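# Toggle four panel switches with two robot hands

## Task

Toggle the four switches at A4, A5, B3 and D4 so that every one of them ends in its changed state; a single wrong switch at the end means failure. Row letters start at the row farthest from the robot and column numbers start at the robot's left, and both labels are printed on the panel. A switch's lamp shines whenever the half of the rocker it sits on is pressed down. Avoid heavy force on the switches.

## Robot and tools

Robot: two six-joint arms, left_arm (mounted near scene y +0.377 m) and right_arm (near y -0.355 m, yawed slightly). left_arm carries a left hand, right_arm a right hand; each hand has little, ring, middle and index fingers plus a thumb. A camera stand sits behind the arms. Cameras: cam_high (fixed, 896x504), cam_left_wrist and cam_right_wrist (672x504, fisheye).

Frames. Scene frame: origin at table-top height midway between the arms, +x out over the table, +y toward left_arm, +z up. Hand positions, quaternions (wxyz) and velocities in results are each in that arm's own base frame. Motion offsets are along the current Hand target's own axes. The hand point sits 0.05 m in front of the palm; its +z runs along the straight fingers (tips reach 0.06-0.07 m beyond it), +y points out of the palm, +x runs across the palm away from the thumb on the right hand and toward the thumb on the left hand. A bracket on the little-finger side of the wrist can strike things; with fingers level the wrist may hang below the hand point and touch the table first.

The 28-number row (used by execute_actions and move): positions 1-6 are left_arm dx, dy, dz, rx, ry, rz; 7-14 are the left hand's little, ring, middle, index, thumb_bend, thumb_turn, force_limit, speed; 15-20 are right_arm dx, dy, dz, rx, ry, rz; 21-28 are the right hand's eight numbers in the same order. All values lie in [-1, 1], and both arms must always be filled in. Pose numbers are offsets, not poses: they count from the arm's Hand target at the start of the action or move, in that target's axes, with 1.0 meaning 0.6 m for dx/dy/dz and 180 degrees for the rotation vector rx/ry/rz. Sending six zeros re-requests the current Hand target; repeating a nonzero offset moves further. Orientation commands are clipped to within 32 degrees of the measured orientation each step. Finger numbers are absolute targets: +1 straight/open, -1 curled/closed; thumb_turn +1 beside the palm, -1 opposite the fingers. force_limit maps -1..+1 to about 0..10 N (0..15 N for the two thumb motors); speed rises from nearly 0 at -1 to full at +0.48 and above. To leave a hand unchanged, resend the last eight numbers you actually sent for it (or, if none yet, its hand_measured plus hand_force_limit and hand_speed).

Tools.
- execute_actions(actions, cameras): actions is a list of actions; each action is up to 15 rows, one per 1/30 s step, with the last row held to fill 15 steps. Every row in an action counts from the same start target. An empty list returns camera images.
- move(target, speed, blend, stop_force, zero, blocking, cameras): drives both hand points in straight lines toward the offset row (or list of up to 15 rows, all measured from the same starting Hand targets). speed is the top path speed in m/s, 0.002 to 3.6, default 0.25 (turn rate capped at twice that in rad/s). blend, in m, rounds corners in a list; 0 stops at each. stop_force, 3 to 120 N, ends an arm's path when its wrist sensor feels that much resistance along its travel; don't rely on it while the hand rotates, and omit it when pulling away from a contact. zero (default true) re-zeroes the sensor before the move. blocking=false returns after about 0.5 s while the move continues (not allowed with stop_force). Paths do not avoid obstacles; steer around an arm's own base.
- wait(seconds 0 to 10): arms hold their last command.
- stop(): brakes a running move.
- zoom_image(camera, region [x0, y0, x1, y1] in pixels, at most 504x504): closer look at the latest image.
- show_instructions(): shows reference pages.
- zero_wrist_force(arm: left_arm or right_arm): tares that wrist sensor.
- finished_scene(scene): ends the current scene, given its number; irreversible.

Results. Each arm reports Hand target (the commanded pose after clipping, base frame), end_effector_position in m, end_effector_quat_wxyz, velocities, joint positions, velocities and torques, Wrist force and Wrist torque along the hand point axes plus the peak since last shown. Joint velocities may read "within noise". Hands report hand_measured, hand_stopped_by (moving, target, force, stalled, fault), hand_load_n, hand_force_limit and hand_speed, all in motor order. A move adds a "move:" line such as done, off_target, moving, held or fault, with limits like paced or held. The hand point often rests short of Hand target; send the shortfall as a new offset. MOTOR HOT warns of heating; OVER-TEMPERATURE FAULT locks the arm for 30 s or more.

Cautions. Arms are stiff: aiming even slightly beyond a firm surface can trip a fault. Contact torque at a joint's limit (141 N m shoulder/elbow, 26.3 N m wrists) or about 150 N of outside force halts the arm for 10 s. Approach switches slowly, with modest stop_force, and retreat right after pressing. Keep the two arms from touching each other; a clearance check may hold a command back. Do not knock anything off the table, slam, or hit fixed objects.

Each tool is called after "Call:" as name(argument=value, ...), one argument or row to a line, values as JSON.

Reference images:

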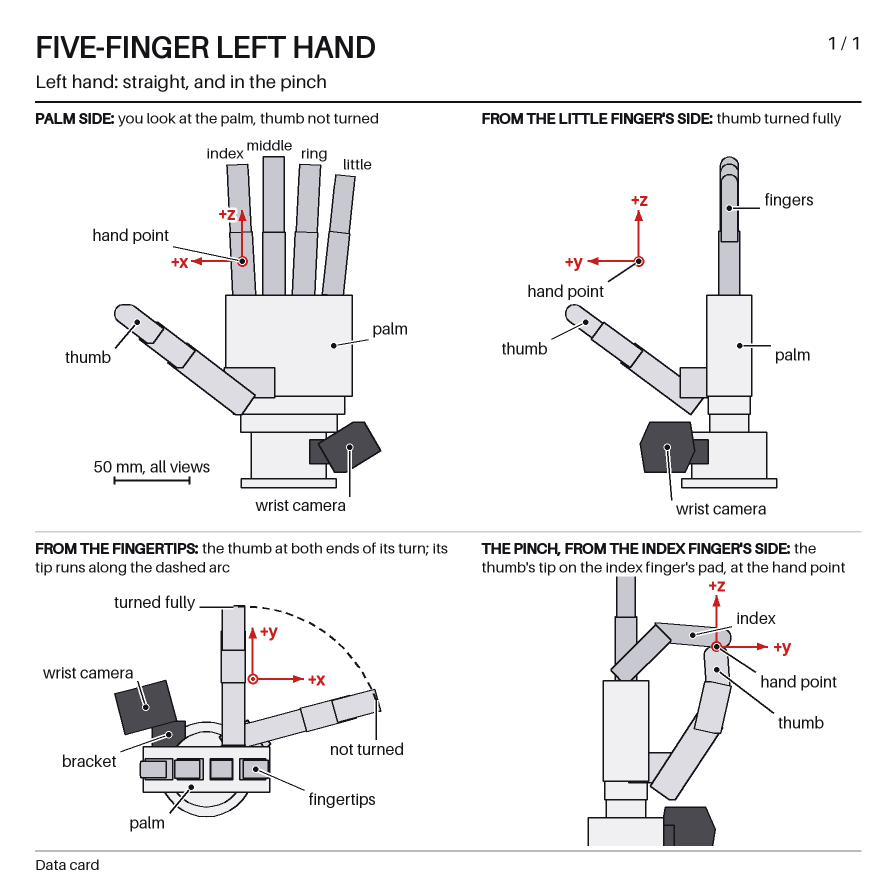

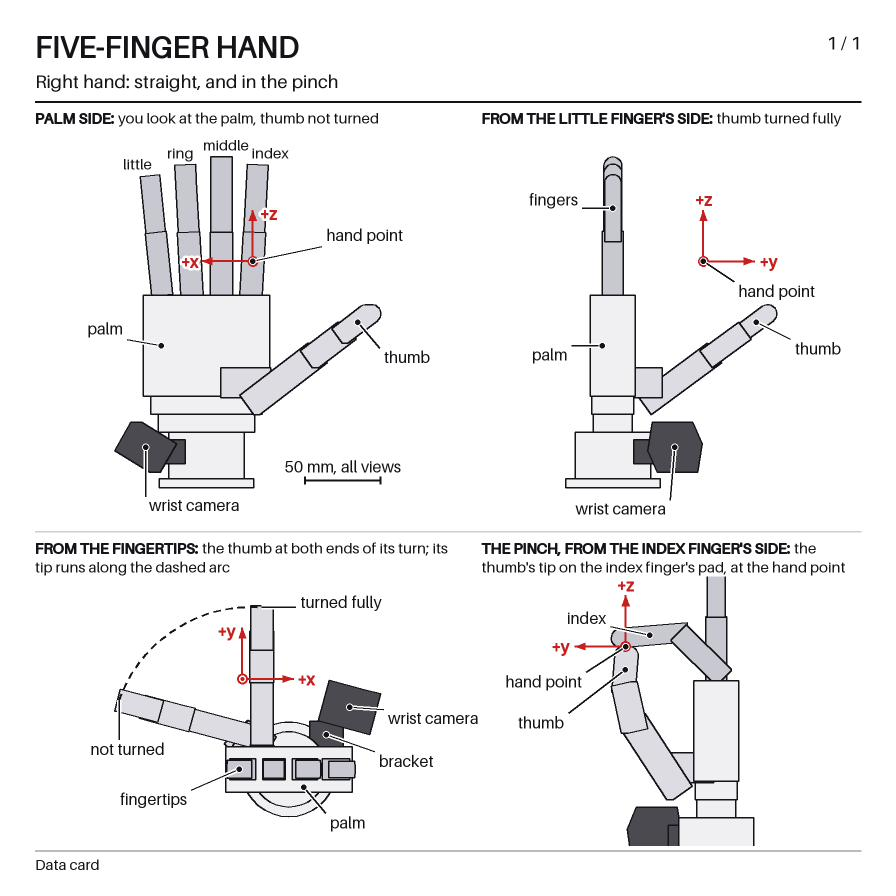

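## Session

Call:
execute_actions(
  actions=[],
)

Scene clock: 0.00 s.
left_arm: end_effector_position=(+0.4954, +0.1599, +0.1774) hand_measured=(+1.000, +1.000, +1.000, +1.000, +1.000, +1.000) hand_load_n=(+0.0, +0.0, +0.0, +0.0, +0.0, +0.0) hand_stopped_by=(target, target, target, target, target, target) hand_force_limit=0.00 hand_speed=-0.80 end_effector_quat_wxyz=(+0.038, +0.958, -0.131, +0.253) | right_arm: end_effector_position=(+0.5640, +0.2188, +0.3580) hand_measured=(+1.000, +1.000, +1.000, +1.000, +1.000, +1.000) hand_load_n=(+0.0, +0.0, +0.0, +0.0, +0.0, +0.0) hand_stopped_by=(target, target, target, target, target, target) hand_force_limit=0.00 hand_speed=-0.80 end_effector_quat_wxyz=(+0.430, +0.401, +0.701, +0.404)
Joint positions: left_arm=[4.058 -1.973 -1.573 2.179 -1.091 2.709] | right_arm=[0.116 -1.606 1.921 -0.004 1.458 -0.334]
Joint velocities: within noise
Joint torques (N m): no reading
Wrist force (N): no reading
Wrist torque (N m): no reading
Wrist force, peak (N): no reading
Hand target: left_arm +0.4954, +0.1599, +0.1774; +0.038, +0.958, -0.131, +0.253 | right_arm +0.5640, +0.2188, +0.3580; +0.430, +0.401, +0.701, +0.404

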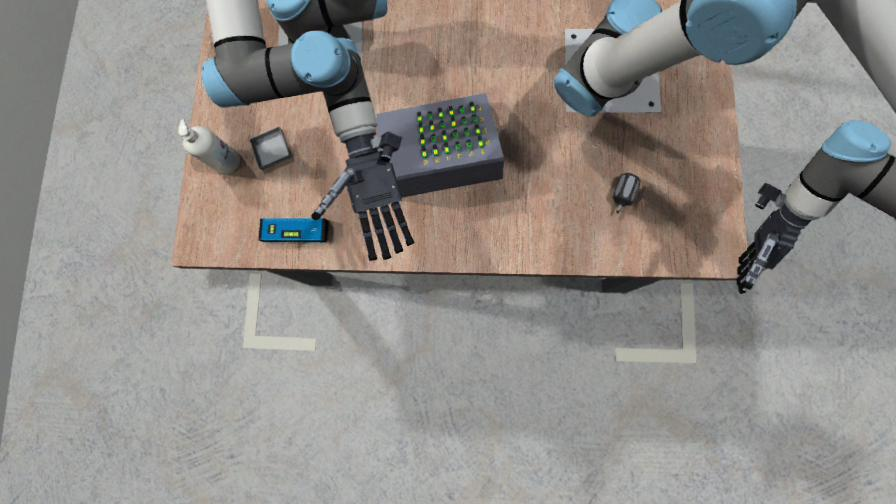

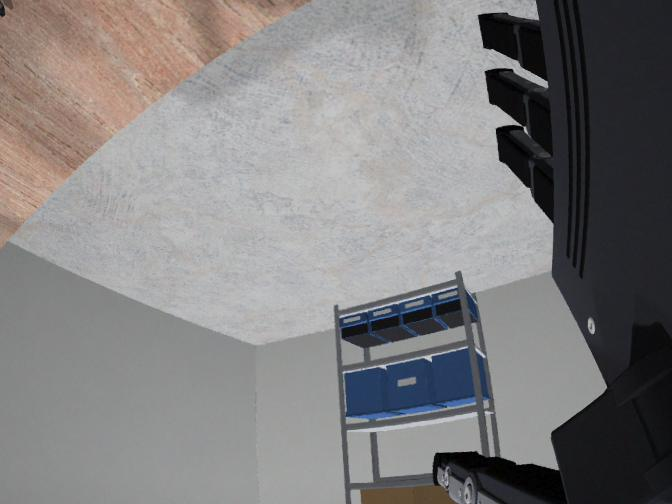

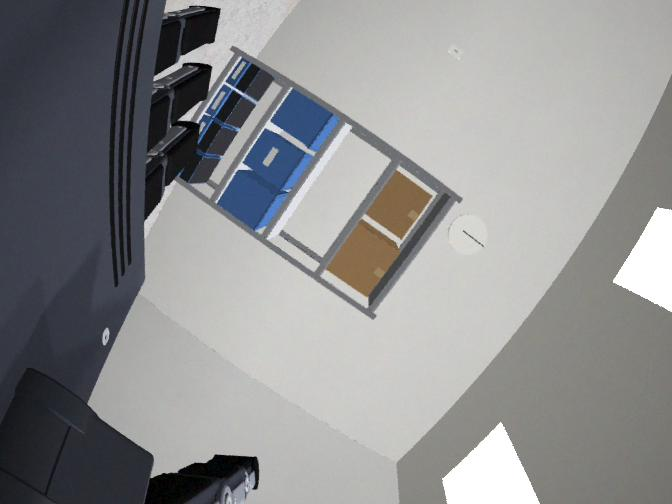

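Call:
zoom_image(
  camera="cam_high",
  region=[370, 80, 520, 200],
)

Call:
zoom_image(
  camera="cam_high",
  region=[170, 0, 674, 290],
)

Call:
zoom_image(
  camera="cam_high",
  region=[410, 90, 500, 170],
)

Scaled by 3.360 from the camera's 896x504 image, which has a finer 1280x720 frame.

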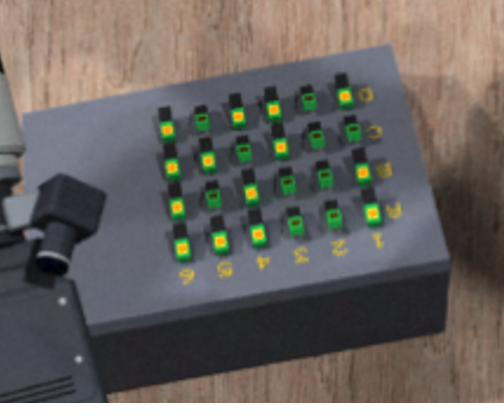

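Scaled by 1.000.

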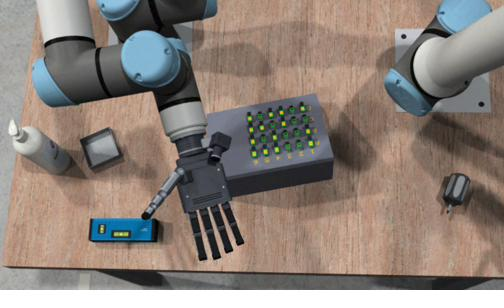

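Scaled by 5.600 from the camera's 896x504 image, which has a finer 1280x720 frame.

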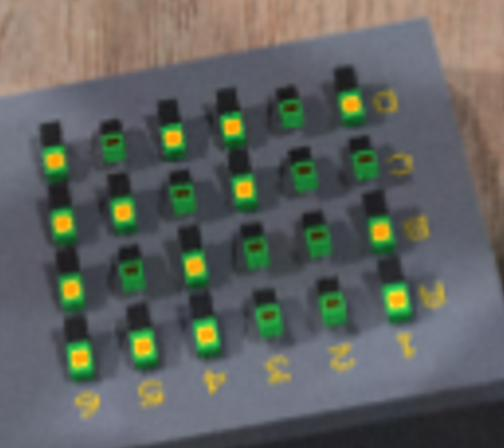

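Call:
move(
  target=[0,0,0,0,0,0,1,1,1,1,1,1,0,-0.8,0.1955,-0.0935,-0.3605,0.2637,0.0203,0.106,-1,-1,-1,1,1,1,0,0],
  cameras=["all"],
)

Scene clock: 104.87 s.
left_arm: end_effector_position=(+0.4954, +0.1599, +0.1774) hand_measured=(+1.000, +1.000, +1.000, +1.000, +1.000, +1.000) hand_load_n=(+0.0, +0.0, +0.0, +0.0, -0.5, +0.0) hand_stopped_by=(target, target, target, target, target, target) hand_force_limit=0.00 hand_speed=-0.80 end_effector_quat_wxyz=(+0.038, +0.958, -0.131, +0.253) | right_arm: end_effector_position=(+0.3154, +0.2579, +0.3399) hand_measured=(-1.000, -1.000, -1.000, +1.000, +1.000, +1.000) hand_load_n=(+0.0, +0.0, +0.0, +0.0, +0.0, +0.0) hand_stopped_by=(target, target, target, target, target, target) hand_force_limit=0.00 hand_speed=0.00 end_effector_quat_wxyz=(+0.141, +0.634, +0.742, +0.165)
Joint positions: left_arm=[4.058 -1.973 -1.573 2.179 -1.091 2.709] | right_arm=[0.593 -1.635 1.651 1.153 1.75 0.399]
Joint torques (N m): left_arm=[-0.03 37.4 19.16 -1.99 0.76 0] | right_arm=[11.42 -3.14 -28.64 3.78 -1.49 1.01]
Wrist force (N): left_arm=[0.1 0.1 0.1] | right_arm=[0.6 1.2 0.9]
Wrist torque (N m): left_arm=[0.01 0.00 -0.01] | right_arm=[0.05 -0.29 0.09]
Wrist force, peak (N): left_arm=[-0.2 0.4 0.2] | right_arm=[0.8 1.4 1.0]
Hand target: left_arm +0.4954, +0.1599, +0.1774; +0.038, +0.958, -0.131, +0.253 | right_arm +0.3154, +0.2579, +0.3399; +0.141, +0.634, +0.742, +0.165
Off the commanded pose: left_arm 0.000 m, 0 deg | right_arm 0.000 m, 0 deg.
move: done

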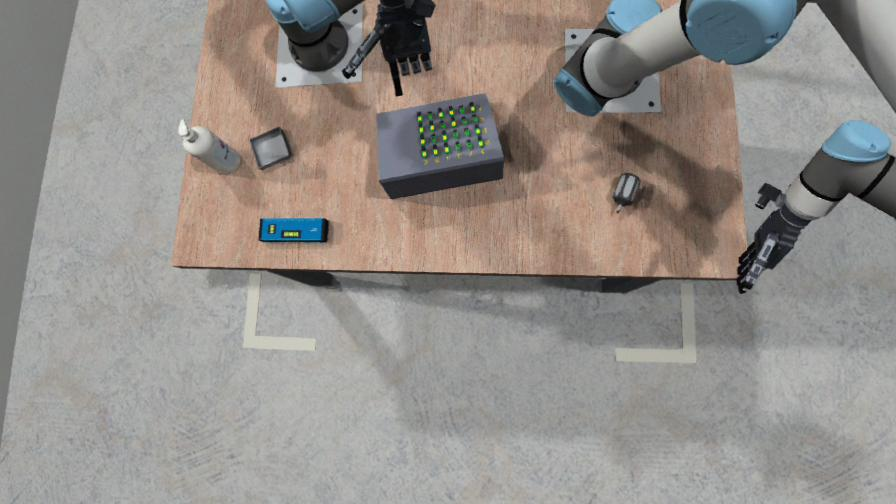

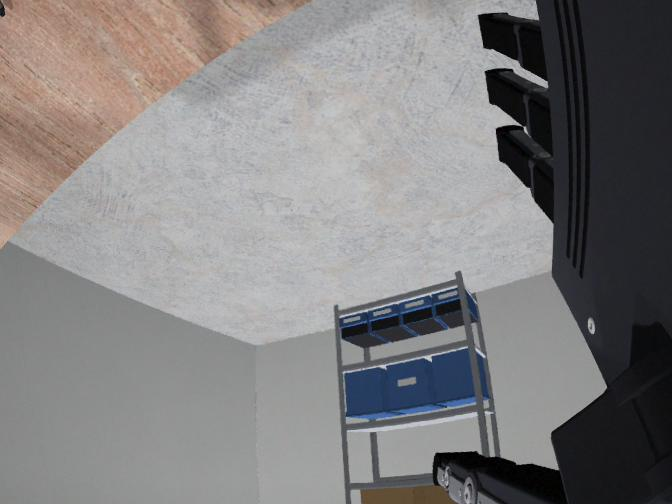

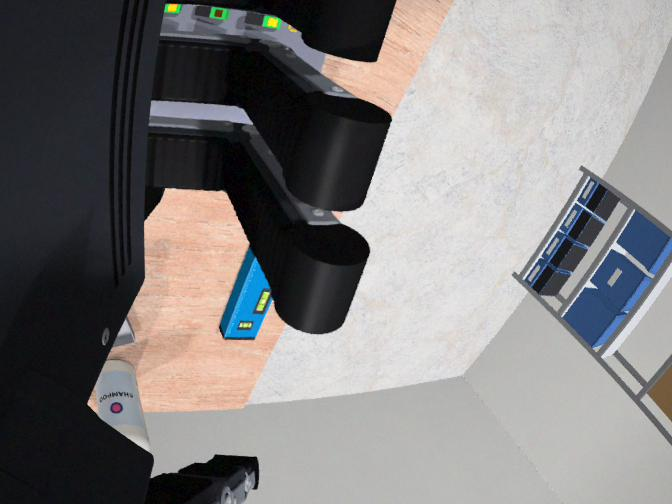

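Call:
move(
  target=[0,0,0,0,0,0,1,1,1,1,1,1,0,-0.8,-0.0383,-0.0420,0.1552,0,0,0,-1,-1,-1,1,1,1,0,0],
  cameras=["cam_high","cam_right_wrist"],
)

Call:
zoom_image(
  camera="cam_high",
  region=[370, 60, 520, 200],
)

Scene clock: 150.77 s.
left_arm: end_effector_position=(+0.4954, +0.1599, +0.1774) hand_measured=(+1.000, +1.000, +1.000, +1.000, +1.000, +1.000) hand_load_n=(+0.0, +0.0, +0.0, +0.0, +0.0, +0.0) hand_stopped_by=(target, target, target, target, target, target) hand_force_limit=0.00 hand_speed=-0.80 end_effector_quat_wxyz=(+0.038, +0.958, -0.131, +0.253) | right_arm: end_effector_position=(+0.3353, +0.2378, +0.2450) hand_measured=(-1.000, -1.000, -1.000, +1.000, +1.000, +1.000) hand_load_n=(+0.5, +0.0, +0.0, +0.0, +0.0, +0.0) hand_stopped_by=(target, target, target, target, target, target) hand_force_limit=0.00 hand_speed=0.00 end_effector_quat_wxyz=(+0.141, +0.634, +0.742, +0.165)
Joint positions: left_arm=[4.058 -1.973 -1.573 2.179 -1.091 2.709] | right_arm=[0.491 -1.621 1.88 0.896 1.71 0.305]
Joint torques (N m): left_arm=[0.23 37.98 19.53 -2.04 0.86 0.04] | right_arm=[-11.38 -3.61 -4.44 -0.99 -1.79 -1.57]
Wrist force (N): left_arm=[-0.1 0.2 0.1] | right_arm=[0.6 1.5 1.3]
Wrist torque (N m): left_arm=[0.03 0.01 -0.01] | right_arm=[0.12 -0.35 0.24]
Wrist force, peak (N): left_arm=[-0.4 0.2 0.2] | right_arm=[0.1 0.9 2.1]
Hand target: left_arm +0.4954, +0.1599, +0.1774; +0.038, +0.958, -0.131, +0.253 | right_arm +0.3353, +0.2378, +0.2449; +0.141, +0.634, +0.742, +0.165
Off the commanded pose: left_arm 0.000 m, 0 deg | right_arm 0.000 m, 0 deg.
move: done
Images, in order (width x height): cam_high 896x504, cam_right_wrist 672x504.

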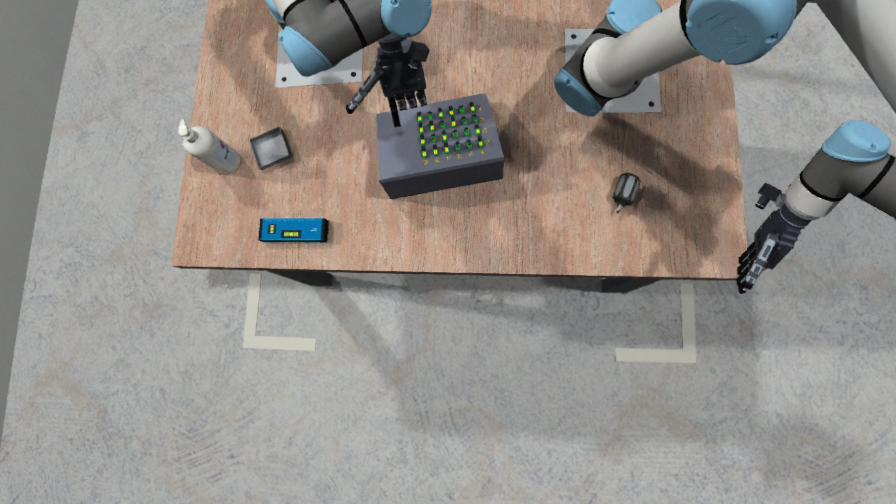

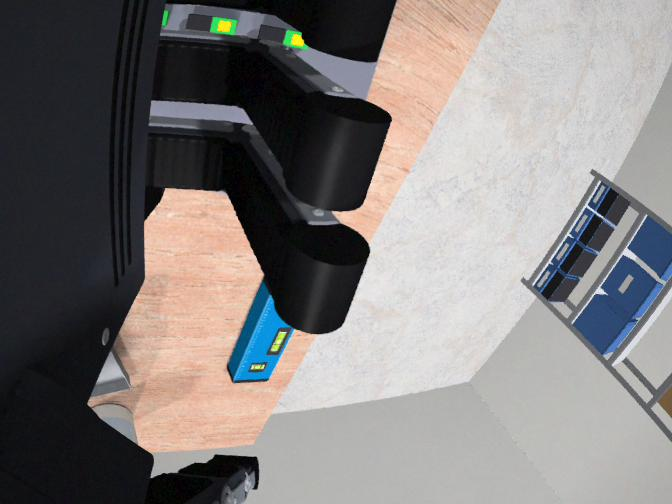

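Scaled by 3.360 from the camera's 896x504 image, which has a finer 1280x720 frame.

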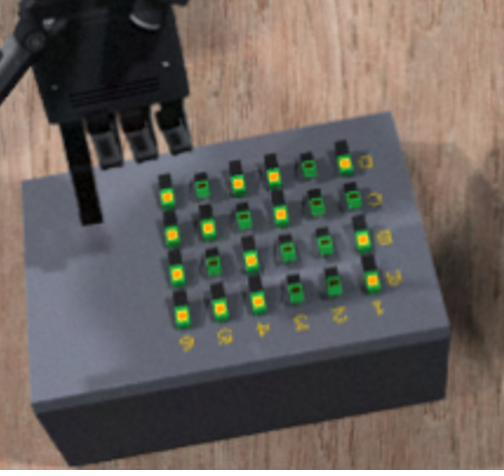

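Call:
move(
  target=[0,0,0,0,0,0,1,1,1,1,1,1,0,-0.8,0,-0.0775,0.1661,0,0,0,-1,-1,-1,1,1,1,0,0],
  cameras=["cam_high"],
  stop_force=3,
  speed=0.025,
)

Call:
zoom_image(
  camera="cam_high",
  region=[370, 60, 520, 200],
)

Scene clock: 165.00 s.
left_arm: end_effector_position=(+0.4954, +0.1599, +0.1774) hand_measured=(+1.000, +1.000, +1.000, +1.000, +1.000, +1.000) hand_load_n=(+0.0, +0.0, +0.0, +0.0, +0.0, +0.0) hand_stopped_by=(target, target, target, target, target, target) hand_force_limit=0.00 hand_speed=-0.80 end_effector_quat_wxyz=(+0.038, +0.958, -0.131, +0.253) | right_arm: end_effector_position=(+0.3353, +0.2378, +0.1685) hand_measured=(-1.000, -1.000, -1.000, +1.000, +1.000, +1.000) hand_load_n=(+0.0, +0.0, +0.0, -1.0, +0.0, +0.0) hand_stopped_by=(target, target, target, target, target, target) hand_force_limit=0.00 hand_speed=0.00 end_effector_quat_wxyz=(+0.141, +0.634, +0.742, +0.165)
Joint positions: left_arm=[4.058 -1.973 -1.573 2.179 -1.091 2.709] | right_arm=[0.491 -1.552 2.022 0.686 1.71 0.305]
Joint torques (N m): left_arm=[0.24 37.67 19.45 -2.02 0.85 0.12] | right_arm=[7.27 -28.82 -25.23 3.72 -1.72 0.62]
Wrist force (N): left_arm=[0.0 0.3 0.0] | right_arm=[0.9 1.3 -1.6]
Wrist torque (N m): left_arm=[0.04 -0.01 -0.01] | right_arm=[0.23 -0.33 0.25]
Wrist force, peak (N): left_arm=[-0.3 0.3 0.3] | right_arm=[2.4 4.8 -25.8]
Hand target: left_arm +0.4954, +0.1599, +0.1774; +0.038, +0.958, -0.131, +0.253 | right_arm +0.3353, +0.2378, +0.1685; +0.141, +0.634, +0.742, +0.165 (not the last commanded pose)
Off the commanded pose: left_arm 0.000 m, 0 deg | right_arm 0.034 m, 0 deg.
move: contact (right_arm)
Images, in order (width x height): cam_high 896x504.

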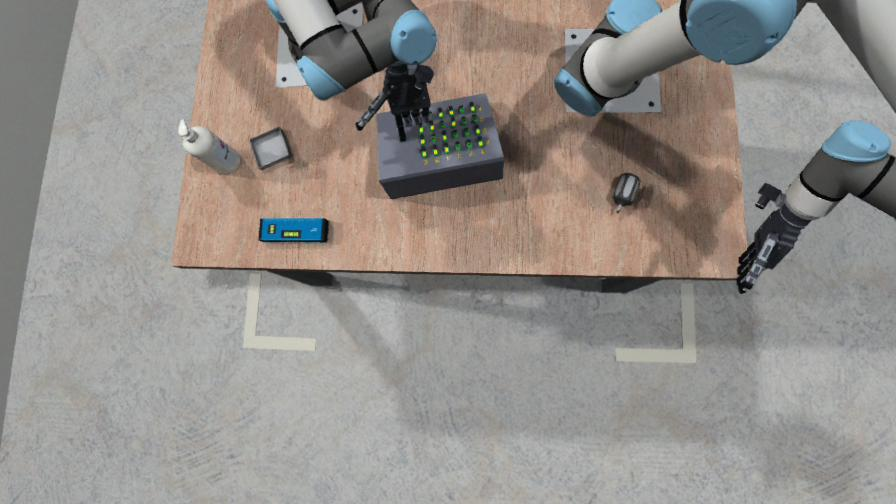

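Scaled by 3.360 from the camera's 896x504 image, which has a finer 1280x720 frame.

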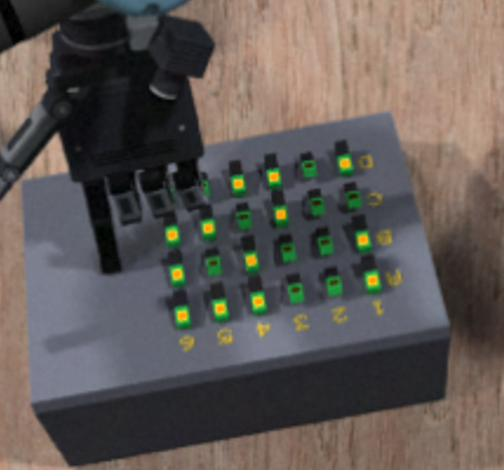

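Call:
zoom_image(
  camera="cam_high",
  region=[390, 110, 450, 170],
)

Call:
zoom_image(
  camera="cam_high",
  region=[440, 100, 500, 160],
)

Scaled by 8.400 from the camera's 896x504 image, which has a finer 1280x720 frame.

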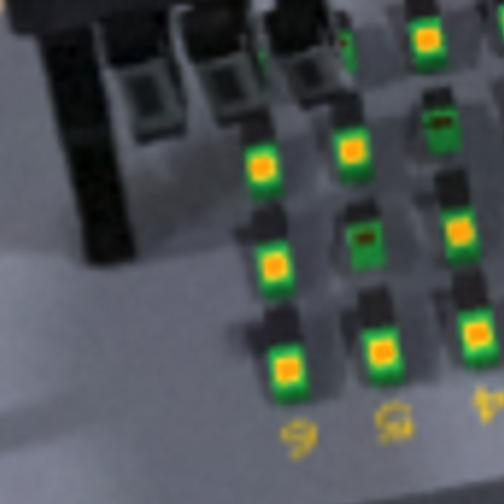

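Scaled by 8.400 from the camera's 896x504 image, which has a finer 1280x720 frame.

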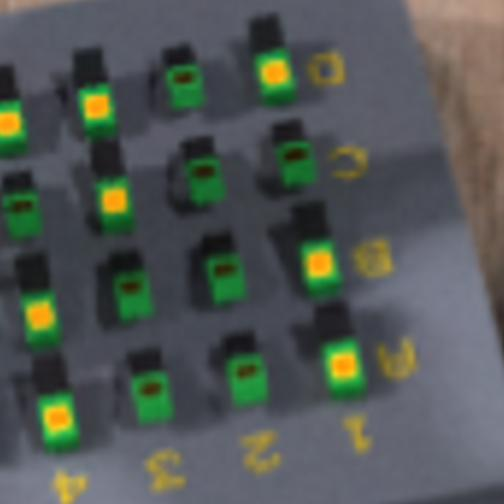

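Call:
move(
  target=[
    [0,0,0,0,0,0,1,1,1,1,1,1,0,-0.8,0,0.0212,-0.0453,0,0,0,-1,-1,-1,1,1,1,0,0],
    [0,0,0,0,0,0,1,1,1,1,1,1,0,-0.8,0.1103,0.0698,-0.0225,0,0,0,-1,-1,-1,1,1,1,0,0],
    [0,0,0,0,0,0,1,1,1,1,1,1,0,-0.8,0.1103,0.0592,0.0002,0,0,0,-1,-1,-1,1,1,1,0,0],
  ],
  cameras=["all"],
  blend=0.01,
  speed=0.1,
)

Call:
zoom_image(
  camera="cam_high",
  region=[410, 100, 470, 160],
)

Scene clock: 234.73 s.
left_arm: end_effector_position=(+0.4954, +0.1599, +0.1774) hand_measured=(+1.000, +1.000, +1.000, +1.000, +1.000, +1.000) hand_load_n=(+0.0, +0.0, +0.0, +0.0, +0.0, +0.0) hand_stopped_by=(target, target, target, target, target, target) hand_force_limit=0.00 hand_speed=-0.80 end_effector_quat_wxyz=(+0.038, +0.958, -0.131, +0.253) | right_arm: end_effector_position=(+0.3568, +0.3081, +0.1837) hand_measured=(-1.000, -1.000, -1.000, +0.998, +1.000, +1.000) hand_load_n=(+0.0, +0.0, +0.0, -11.5, +0.0, +0.0) hand_stopped_by=(target, target, target, target, target, target) hand_force_limit=0.00 hand_speed=0.00 end_effector_quat_wxyz=(+0.141, +0.634, +0.742, +0.165)
Joint positions: left_arm=[4.058 -1.973 -1.573 2.179 -1.091 2.709] | right_arm=[0.647 -1.39 1.804 0.767 1.771 0.451]
Joint torques (N m): left_arm=[0.11 37.36 19.94 -2.05 0.94 0.07] | right_arm=[12.48 -0.92 1.12 -2.33 -1.39 1.16]
Wrist force (N): left_arm=[-0.3 0.1 0.1] | right_arm=[-5.5 9.8 -20.8]
Wrist torque (N m): left_arm=[0.00 0.04 -0.02] | right_arm=[0.97 -0.66 -0.20]
Wrist force, peak (N): left_arm=[-0.1 0.5 0.1] | right_arm=[-4.9 11.6 -20.2]
Hand target: left_arm +0.4954, +0.1599, +0.1774; +0.038, +0.958, -0.131, +0.253 | right_arm +0.3568, +0.3082, +0.1834; +0.141, +0.634, +0.742, +0.165
Off the commanded pose: left_arm 0.000 m, 0 deg | right_arm 0.000 m, 0 deg.
move: done; blend cut to 0.0075 m at target 2

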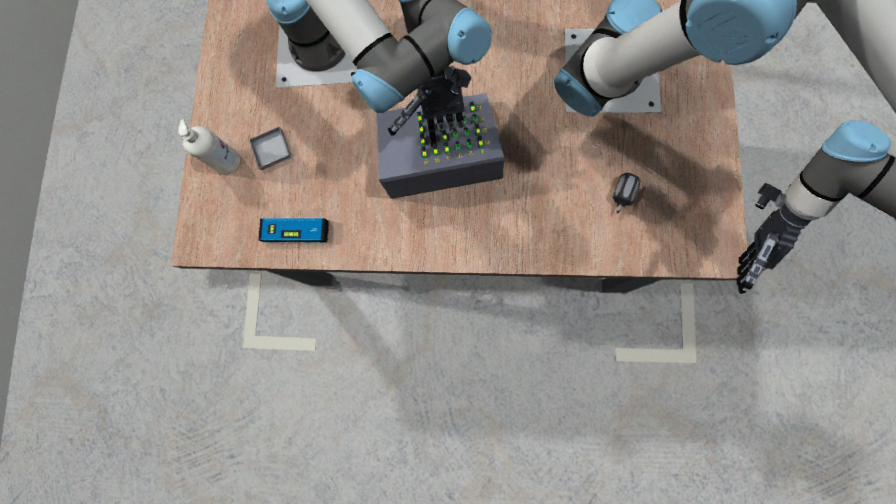

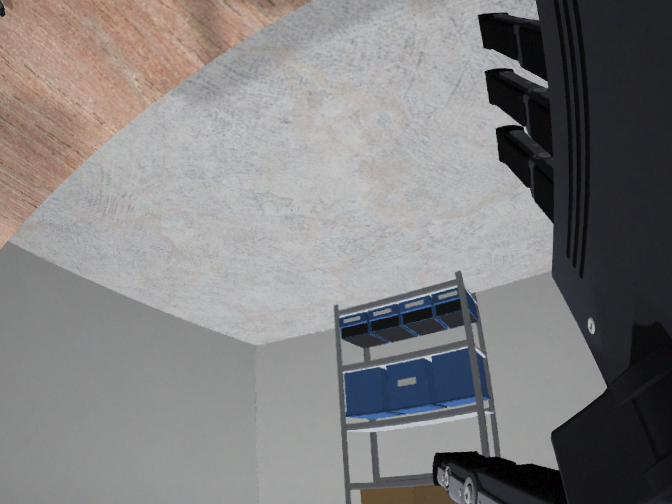

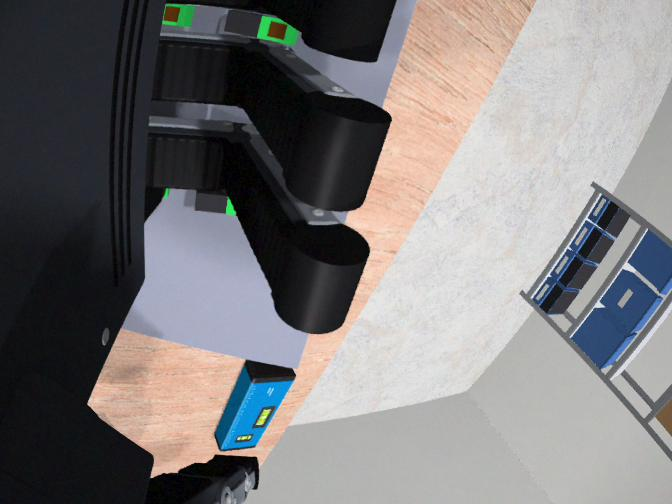

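Scaled by 8.400 from the camera's 896x504 image, which has a finer 1280x720 frame.

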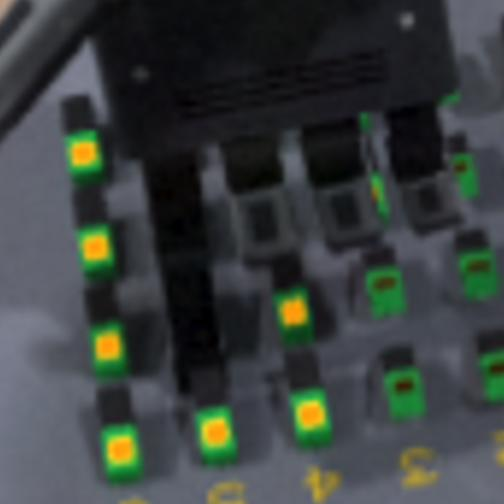

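Call:
move(
  target=[0,0,0,0,0,0,1,1,1,1,1,1,0,-0.8,0,0.0141,-0.0302,0,0,0,-1,-1,-1,1,1,1,0,0],
  cameras=["cam_high"],
  speed=0.1,
)

Call:
zoom_image(
  camera="cam_high",
  region=[410, 100, 470, 160],
)

Scene clock: 246.27 s.
left_arm: end_effector_position=(+0.4954, +0.1599, +0.1774) hand_measured=(+1.000, +1.000, +1.000, +1.000, +1.000, +1.000) hand_load_n=(+0.0, +0.0, +0.0, +0.0, +0.0, +0.0) hand_stopped_by=(target, target, target, target, target, target) hand_force_limit=0.00 hand_speed=-0.80 end_effector_quat_wxyz=(+0.038, +0.958, -0.131, +0.253) | right_arm: end_effector_position=(+0.3568, +0.3082, +0.2033) hand_measured=(-1.000, -1.000, -1.000, +1.000, +1.000, +1.000) hand_load_n=(+0.0, +0.0, +0.0, +0.0, +0.0, -0.5) hand_stopped_by=(target, target, target, target, target, target) hand_force_limit=0.00 hand_speed=0.00 end_effector_quat_wxyz=(+0.141, +0.634, +0.742, +0.165)
Joint positions: left_arm=[4.058 -1.973 -1.573 2.179 -1.091 2.709] | right_arm=[0.647 -1.408 1.771 0.817 1.771 0.451]
Joint torques (N m): left_arm=[0.12 37.45 19.89 -2.11 1.05 -0.03] | right_arm=[6.8 -38.1 -26.46 3.78 2.3 -1.06]
Wrist force (N): left_arm=[0.0 0.2 0.1] | right_arm=[0.7 1.3 0.6]
Wrist torque (N m): left_arm=[0.02 0.01 -0.02] | right_arm=[0.11 -0.32 0.16]
Wrist force, peak (N): left_arm=[-0.1 0.5 0.1] | right_arm=[-6.4 12.0 -30.3]
Hand target: left_arm +0.4954, +0.1599, +0.1774; +0.038, +0.958, -0.131, +0.253 | right_arm +0.3568, +0.3082, +0.2034; +0.141, +0.634, +0.742, +0.165
Off the commanded pose: left_arm 0.000 m, 0 deg | right_arm 0.000 m, 0 deg.
move: done
Images, in order (width x height): cam_high 896x504.

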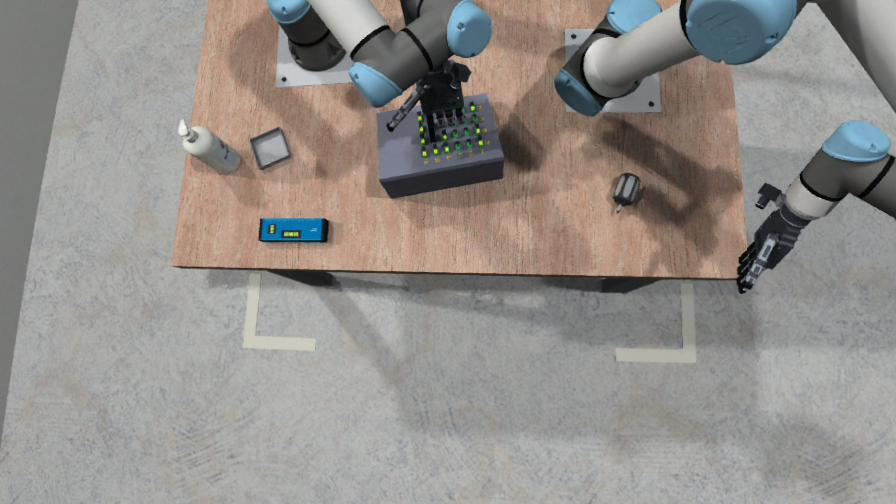

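Scaled by 8.400 from the camera's 896x504 image, which has a finer 1280x720 frame.

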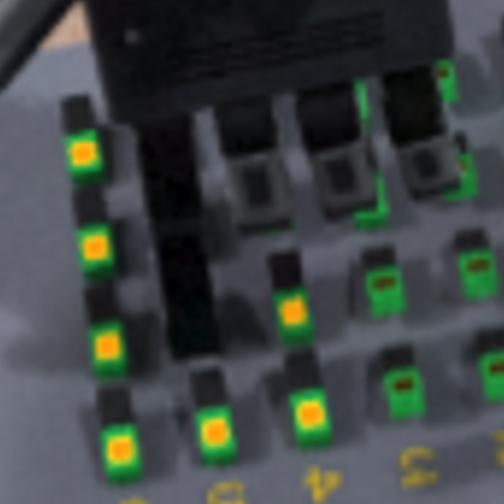

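Call:
execute_actions(
  actions=[],
  cameras=["cam_high","cam_right_wrist"],
)

Call:
zoom_image(
  camera="cam_right_wrist",
  region=[140, 0, 400, 60],
)

Call:
zoom_image(
  camera="cam_right_wrist",
  region=[130, 160, 300, 280],
)

Call:
zoom_image(
  camera="cam_high",
  region=[415, 135, 445, 160],
)

Scene clock: 262.10 s.
left_arm: end_effector_position=(+0.4954, +0.1599, +0.1774) hand_measured=(+1.000, +1.000, +1.000, +1.000, +1.000, +1.000) hand_load_n=(+0.0, +0.0, +0.0, +0.0, +0.0, +0.0) hand_stopped_by=(target, target, target, target, target, target) hand_force_limit=0.00 hand_speed=-0.80 end_effector_quat_wxyz=(+0.038, +0.958, -0.131, +0.253) | right_arm: end_effector_position=(+0.3568, +0.3082, +0.2034) hand_measured=(-1.000, -1.000, -1.000, +1.000, +1.000, +1.000) hand_load_n=(+0.0, +0.0, +0.0, +0.0, +0.0, +0.0) hand_stopped_by=(target, target, target, target, target, target) hand_force_limit=0.00 hand_speed=0.00 end_effector_quat_wxyz=(+0.141, +0.634, +0.742, +0.165)
Joint positions: left_arm=[4.058 -1.973 -1.573 2.179 -1.091 2.709] | right_arm=[0.647 -1.408 1.77 0.817 1.771 0.451]
Joint velocities: within noise
Joint torques (N m): left_arm=[0.17 37.85 19.74 -2.07 1.04 0.12] | right_arm=[-9.12 -37.65 -25.78 4.1 2.37 0.73]
Wrist force (N): left_arm=[0.0 0.2 0.2] | right_arm=[0.7 1.2 0.8]
Wrist torque (N m): left_arm=[0.02 0.01 -0.01] | right_arm=[0.07 -0.33 0.16]
Wrist force, peak (N): left_arm=[-0.3 0.3 0.2] | right_arm=[1.0 1.0 1.1]
Hand target: left_arm +0.4954, +0.1599, +0.1774; +0.038, +0.958, -0.131, +0.253 | right_arm +0.3568, +0.3082, +0.2034; +0.141, +0.634, +0.742, +0.165
Off the commanded pose: left_arm 0.000 m, 0 deg | right_arm 0.000 m, 0 deg.
Images, in order (width x height): cam_high 896x504, cam_right_wrist 672x504.

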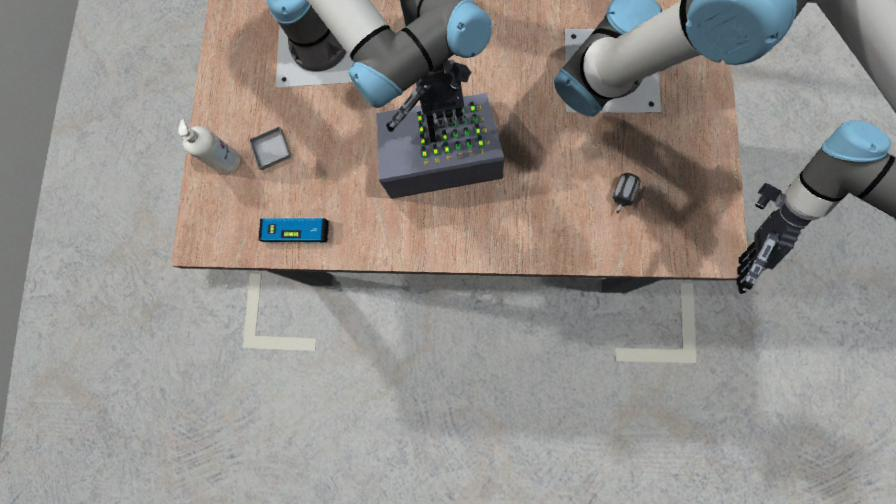

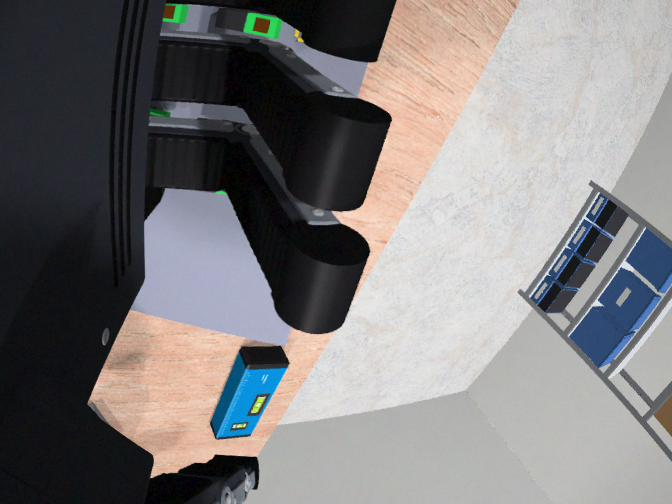

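Scaled by 1.938 from the camera's 672x504 image, which has a finer 960x720 frame.

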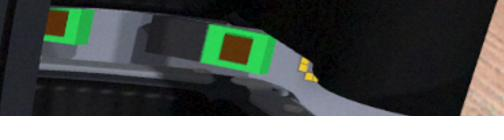

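Scaled by 2.965 from the camera's 672x504 image, which has a finer 960x720 frame.

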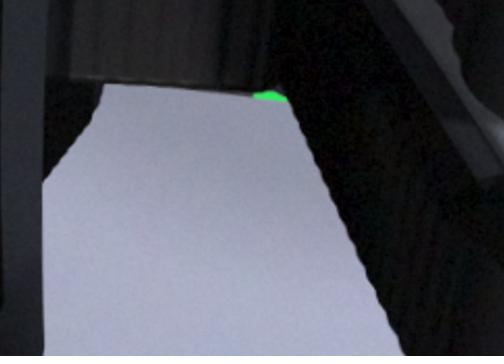

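Scaled by 16.800 from the camera's 896x504 image, which has a finer 1280x720 frame.

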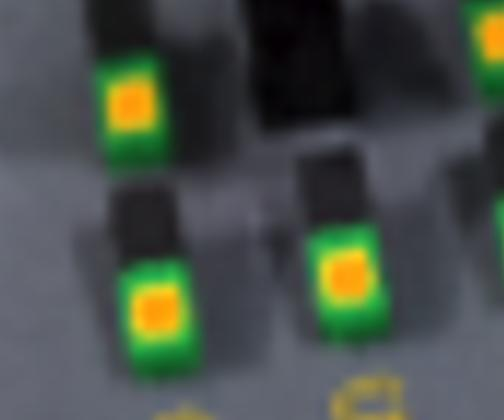

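Call:
move(
  target=[
    [0,0,0,0,0,0,1,1,1,1,1,1,0,-0.8,0,0.0494,-0.1057,0,0,0,-1,-1,-1,1,1,1,0,0],
    [0,0,0,0,0,0,1,1,1,1,1,1,0,-0.8,0.001,-0.2598,-0.2435,0.1944,0,0,-1,-1,-1,1,1,1,0,0],
  ],
  cameras=["all"],
  blend=0.02,
  speed=0.2,
)

Scene clock: 338.97 s.
left_arm: end_effector_position=(+0.4954, +0.1599, +0.1774) hand_measured=(+1.000, +1.000, +1.000, +1.000, +1.000, +1.000) hand_load_n=(+0.0, +0.0, +0.0, +0.0, -0.5, +0.0) hand_stopped_by=(target, target, target, target, target, target) hand_force_limit=0.00 hand_speed=-0.80 end_effector_quat_wxyz=(+0.038, +0.958, -0.131, +0.253) | right_arm: end_effector_position=(+0.1564, +0.2771, +0.2699) hand_measured=(-1.000, -1.000, -1.000, +1.000, +1.000, +1.000) hand_load_n=(+0.0, +0.0, +0.0, +0.0, -0.5, +0.0) hand_stopped_by=(target, target, target, target, target, target) hand_force_limit=0.00 hand_speed=0.00 end_effector_quat_wxyz=(-0.056, +0.647, +0.757, -0.066)
Joint positions: left_arm=[4.058 -1.973 -1.573 2.179 -1.091 2.709] | right_arm=[0.741 -1.525 1.716 1.524 1.475 0.578]
Joint torques (N m): left_arm=[-0.15 37.57 19.89 -2.04 1.05 0.08] | right_arm=[11.06 -32.67 -4.58 4.91 -1.97 0.83]
Wrist force (N): left_arm=[0.0 0.1 0.0] | right_arm=[0.6 1.6 0.8]
Wrist torque (N m): left_arm=[0.01 0.00 -0.01] | right_arm=[-0.02 -0.32 0.17]
Wrist force, peak (N): left_arm=[-0.1 0.5 0.2] | right_arm=[0.8 1.8 0.9]
Hand target: left_arm +0.4954, +0.1599, +0.1774; +0.038, +0.958, -0.131, +0.253 | right_arm +0.1562, +0.2770, +0.2699; -0.057, +0.647, +0.757, -0.066
Off the commanded pose: left_arm 0.000 m, 0 deg | right_arm 0.000 m, 0 deg.
move: done

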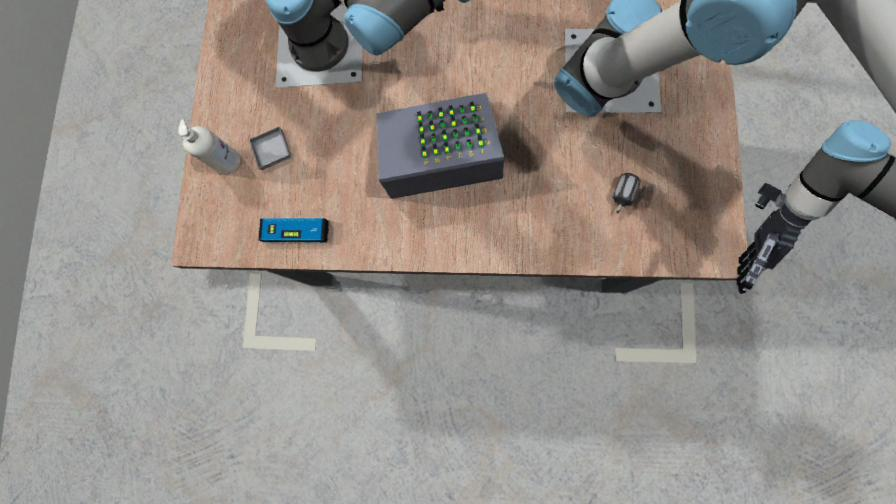

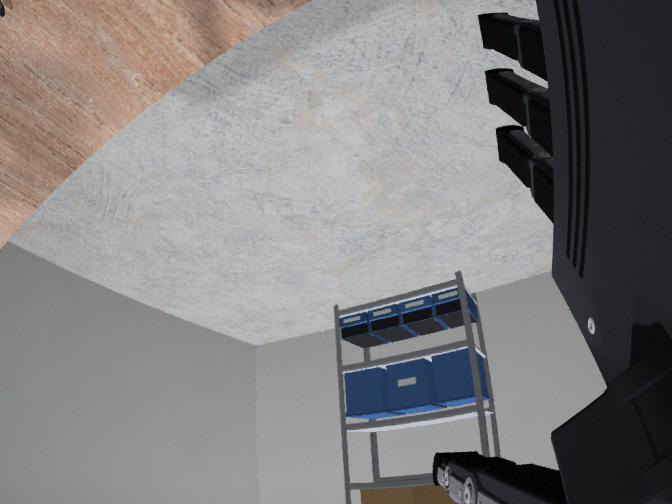

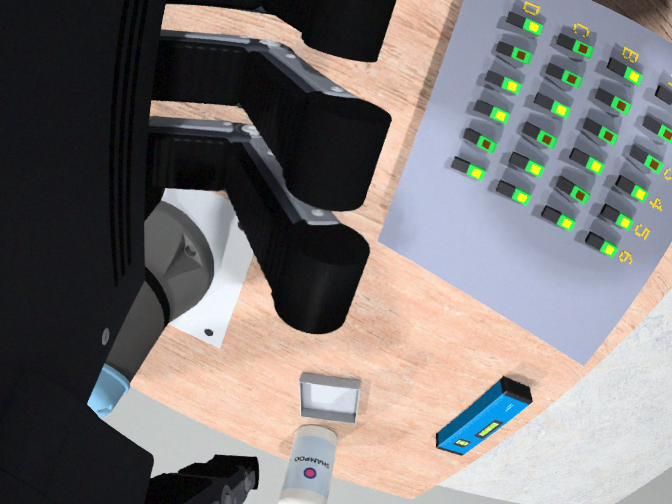

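Excellent view.

Call:
zoom_image(
  camera="cam_right_wrist",
  region=[430, 0, 672, 270],
)

Call:
zoom_image(
  camera="cam_right_wrist",
  region=[440, 80, 560, 200],
)

Scaled by 1.867 from the camera's 672x504 image, which has a finer 960x720 frame.

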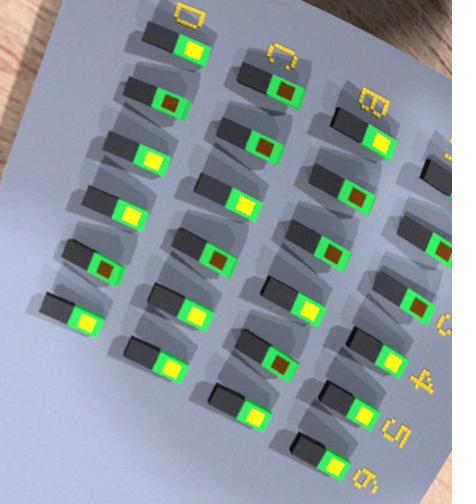

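Scaled by 4.200 from the camera's 672x504 image, which has a finer 960x720 frame.

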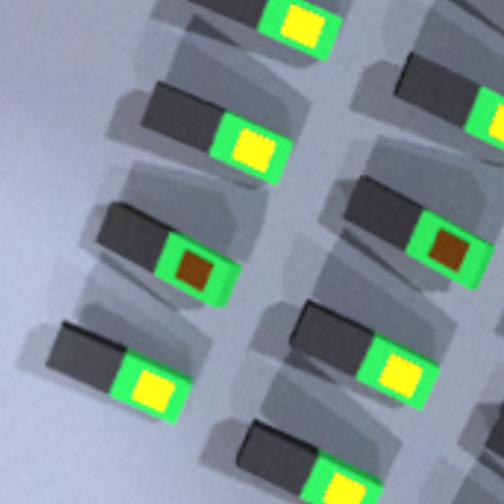

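Call:
move(
  target=[0,0,0,0,0,0,1,1,1,1,1,1,0,-0.8,-0.0955,0.2311,0.0698,-0.1944,0,0,-1,-1,-1,1,1,1,0,0],
  cameras=["cam_high","cam_right_wrist"],
  speed=0.2,
)

Call:
zoom_image(
  camera="cam_high",
  region=[370, 90, 450, 170],
)

Scene clock: 508.10 s.
left_arm: end_effector_position=(+0.4954, +0.1599, +0.1774) hand_measured=(+1.000, +1.000, +1.000, +1.000, +1.000, +1.000) hand_load_n=(+0.0, +0.0, +0.0, +0.0, +0.0, +0.0) hand_stopped_by=(target, target, target, target, target, target) hand_force_limit=0.00 hand_speed=-0.80 end_effector_quat_wxyz=(+0.038, +0.958, -0.131, +0.253) | right_arm: end_effector_position=(+0.2928, +0.2407, +0.2047) hand_measured=(-1.000, -1.000, -1.000, +1.000, +1.000, +1.000) hand_load_n=(+0.0, +0.0, +0.0, +0.0, +0.0, +0.0) hand_stopped_by=(target, target, target, target, target, target) hand_force_limit=0.00 hand_speed=0.00 end_effector_quat_wxyz=(+0.141, +0.634, +0.742, +0.165)
Joint positions: left_arm=[4.058 -1.973 -1.573 2.179 -1.091 2.709] | right_arm=[0.586 -1.641 2.01 0.801 1.747 0.393]
Joint torques (N m): left_arm=[-0.37 38.03 20.33 -2.08 0.95 0.12] | right_arm=[-13.55 -29.1 -4.52 -0.95 2.06 -1.56]
Wrist force (N): left_arm=[0.0 0.3 0.1] | right_arm=[0.7 0.8 0.7]
Wrist torque (N m): left_arm=[0.03 0.01 -0.01] | right_arm=[0.02 -0.32 0.17]
Wrist force, peak (N): left_arm=[-0.3 0.3 0.3] | right_arm=[0.9 1.8 0.9]
Hand target: left_arm +0.4954, +0.1599, +0.1774; +0.038, +0.958, -0.131, +0.253 | right_arm +0.2928, +0.2407, +0.2046; +0.141, +0.634, +0.742, +0.165
Off the commanded pose: left_arm 0.000 m, 0 deg | right_arm 0.000 m, 0 deg.
move: done
Images, in order (width x height): cam_high 896x504, cam_right_wrist 672x504.

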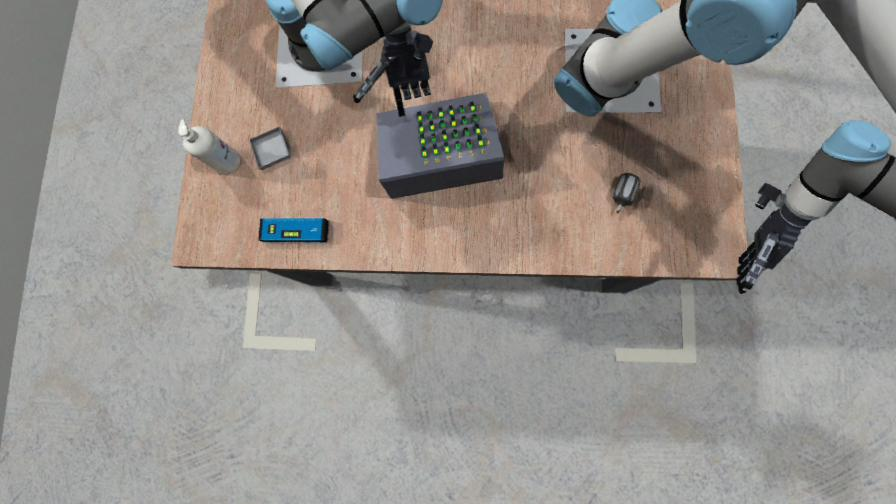

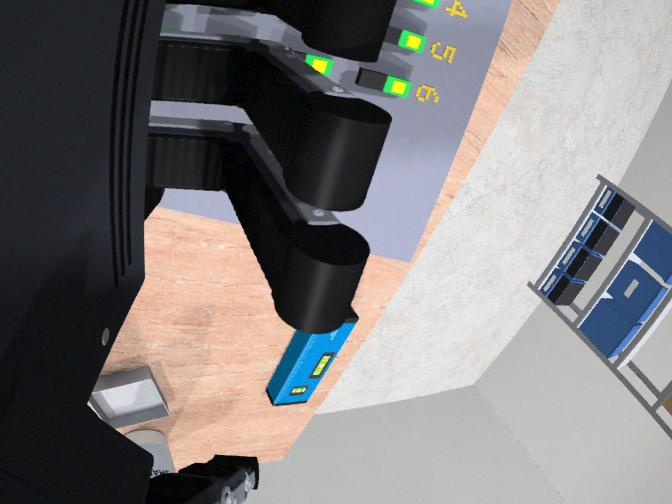

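Scaled by 6.300 from the camera's 896x504 image, which has a finer 1280x720 frame.

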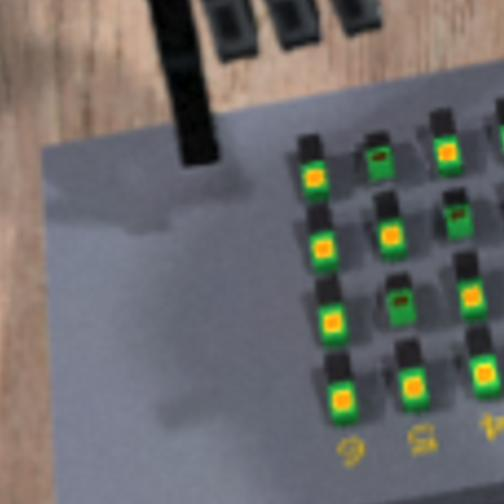

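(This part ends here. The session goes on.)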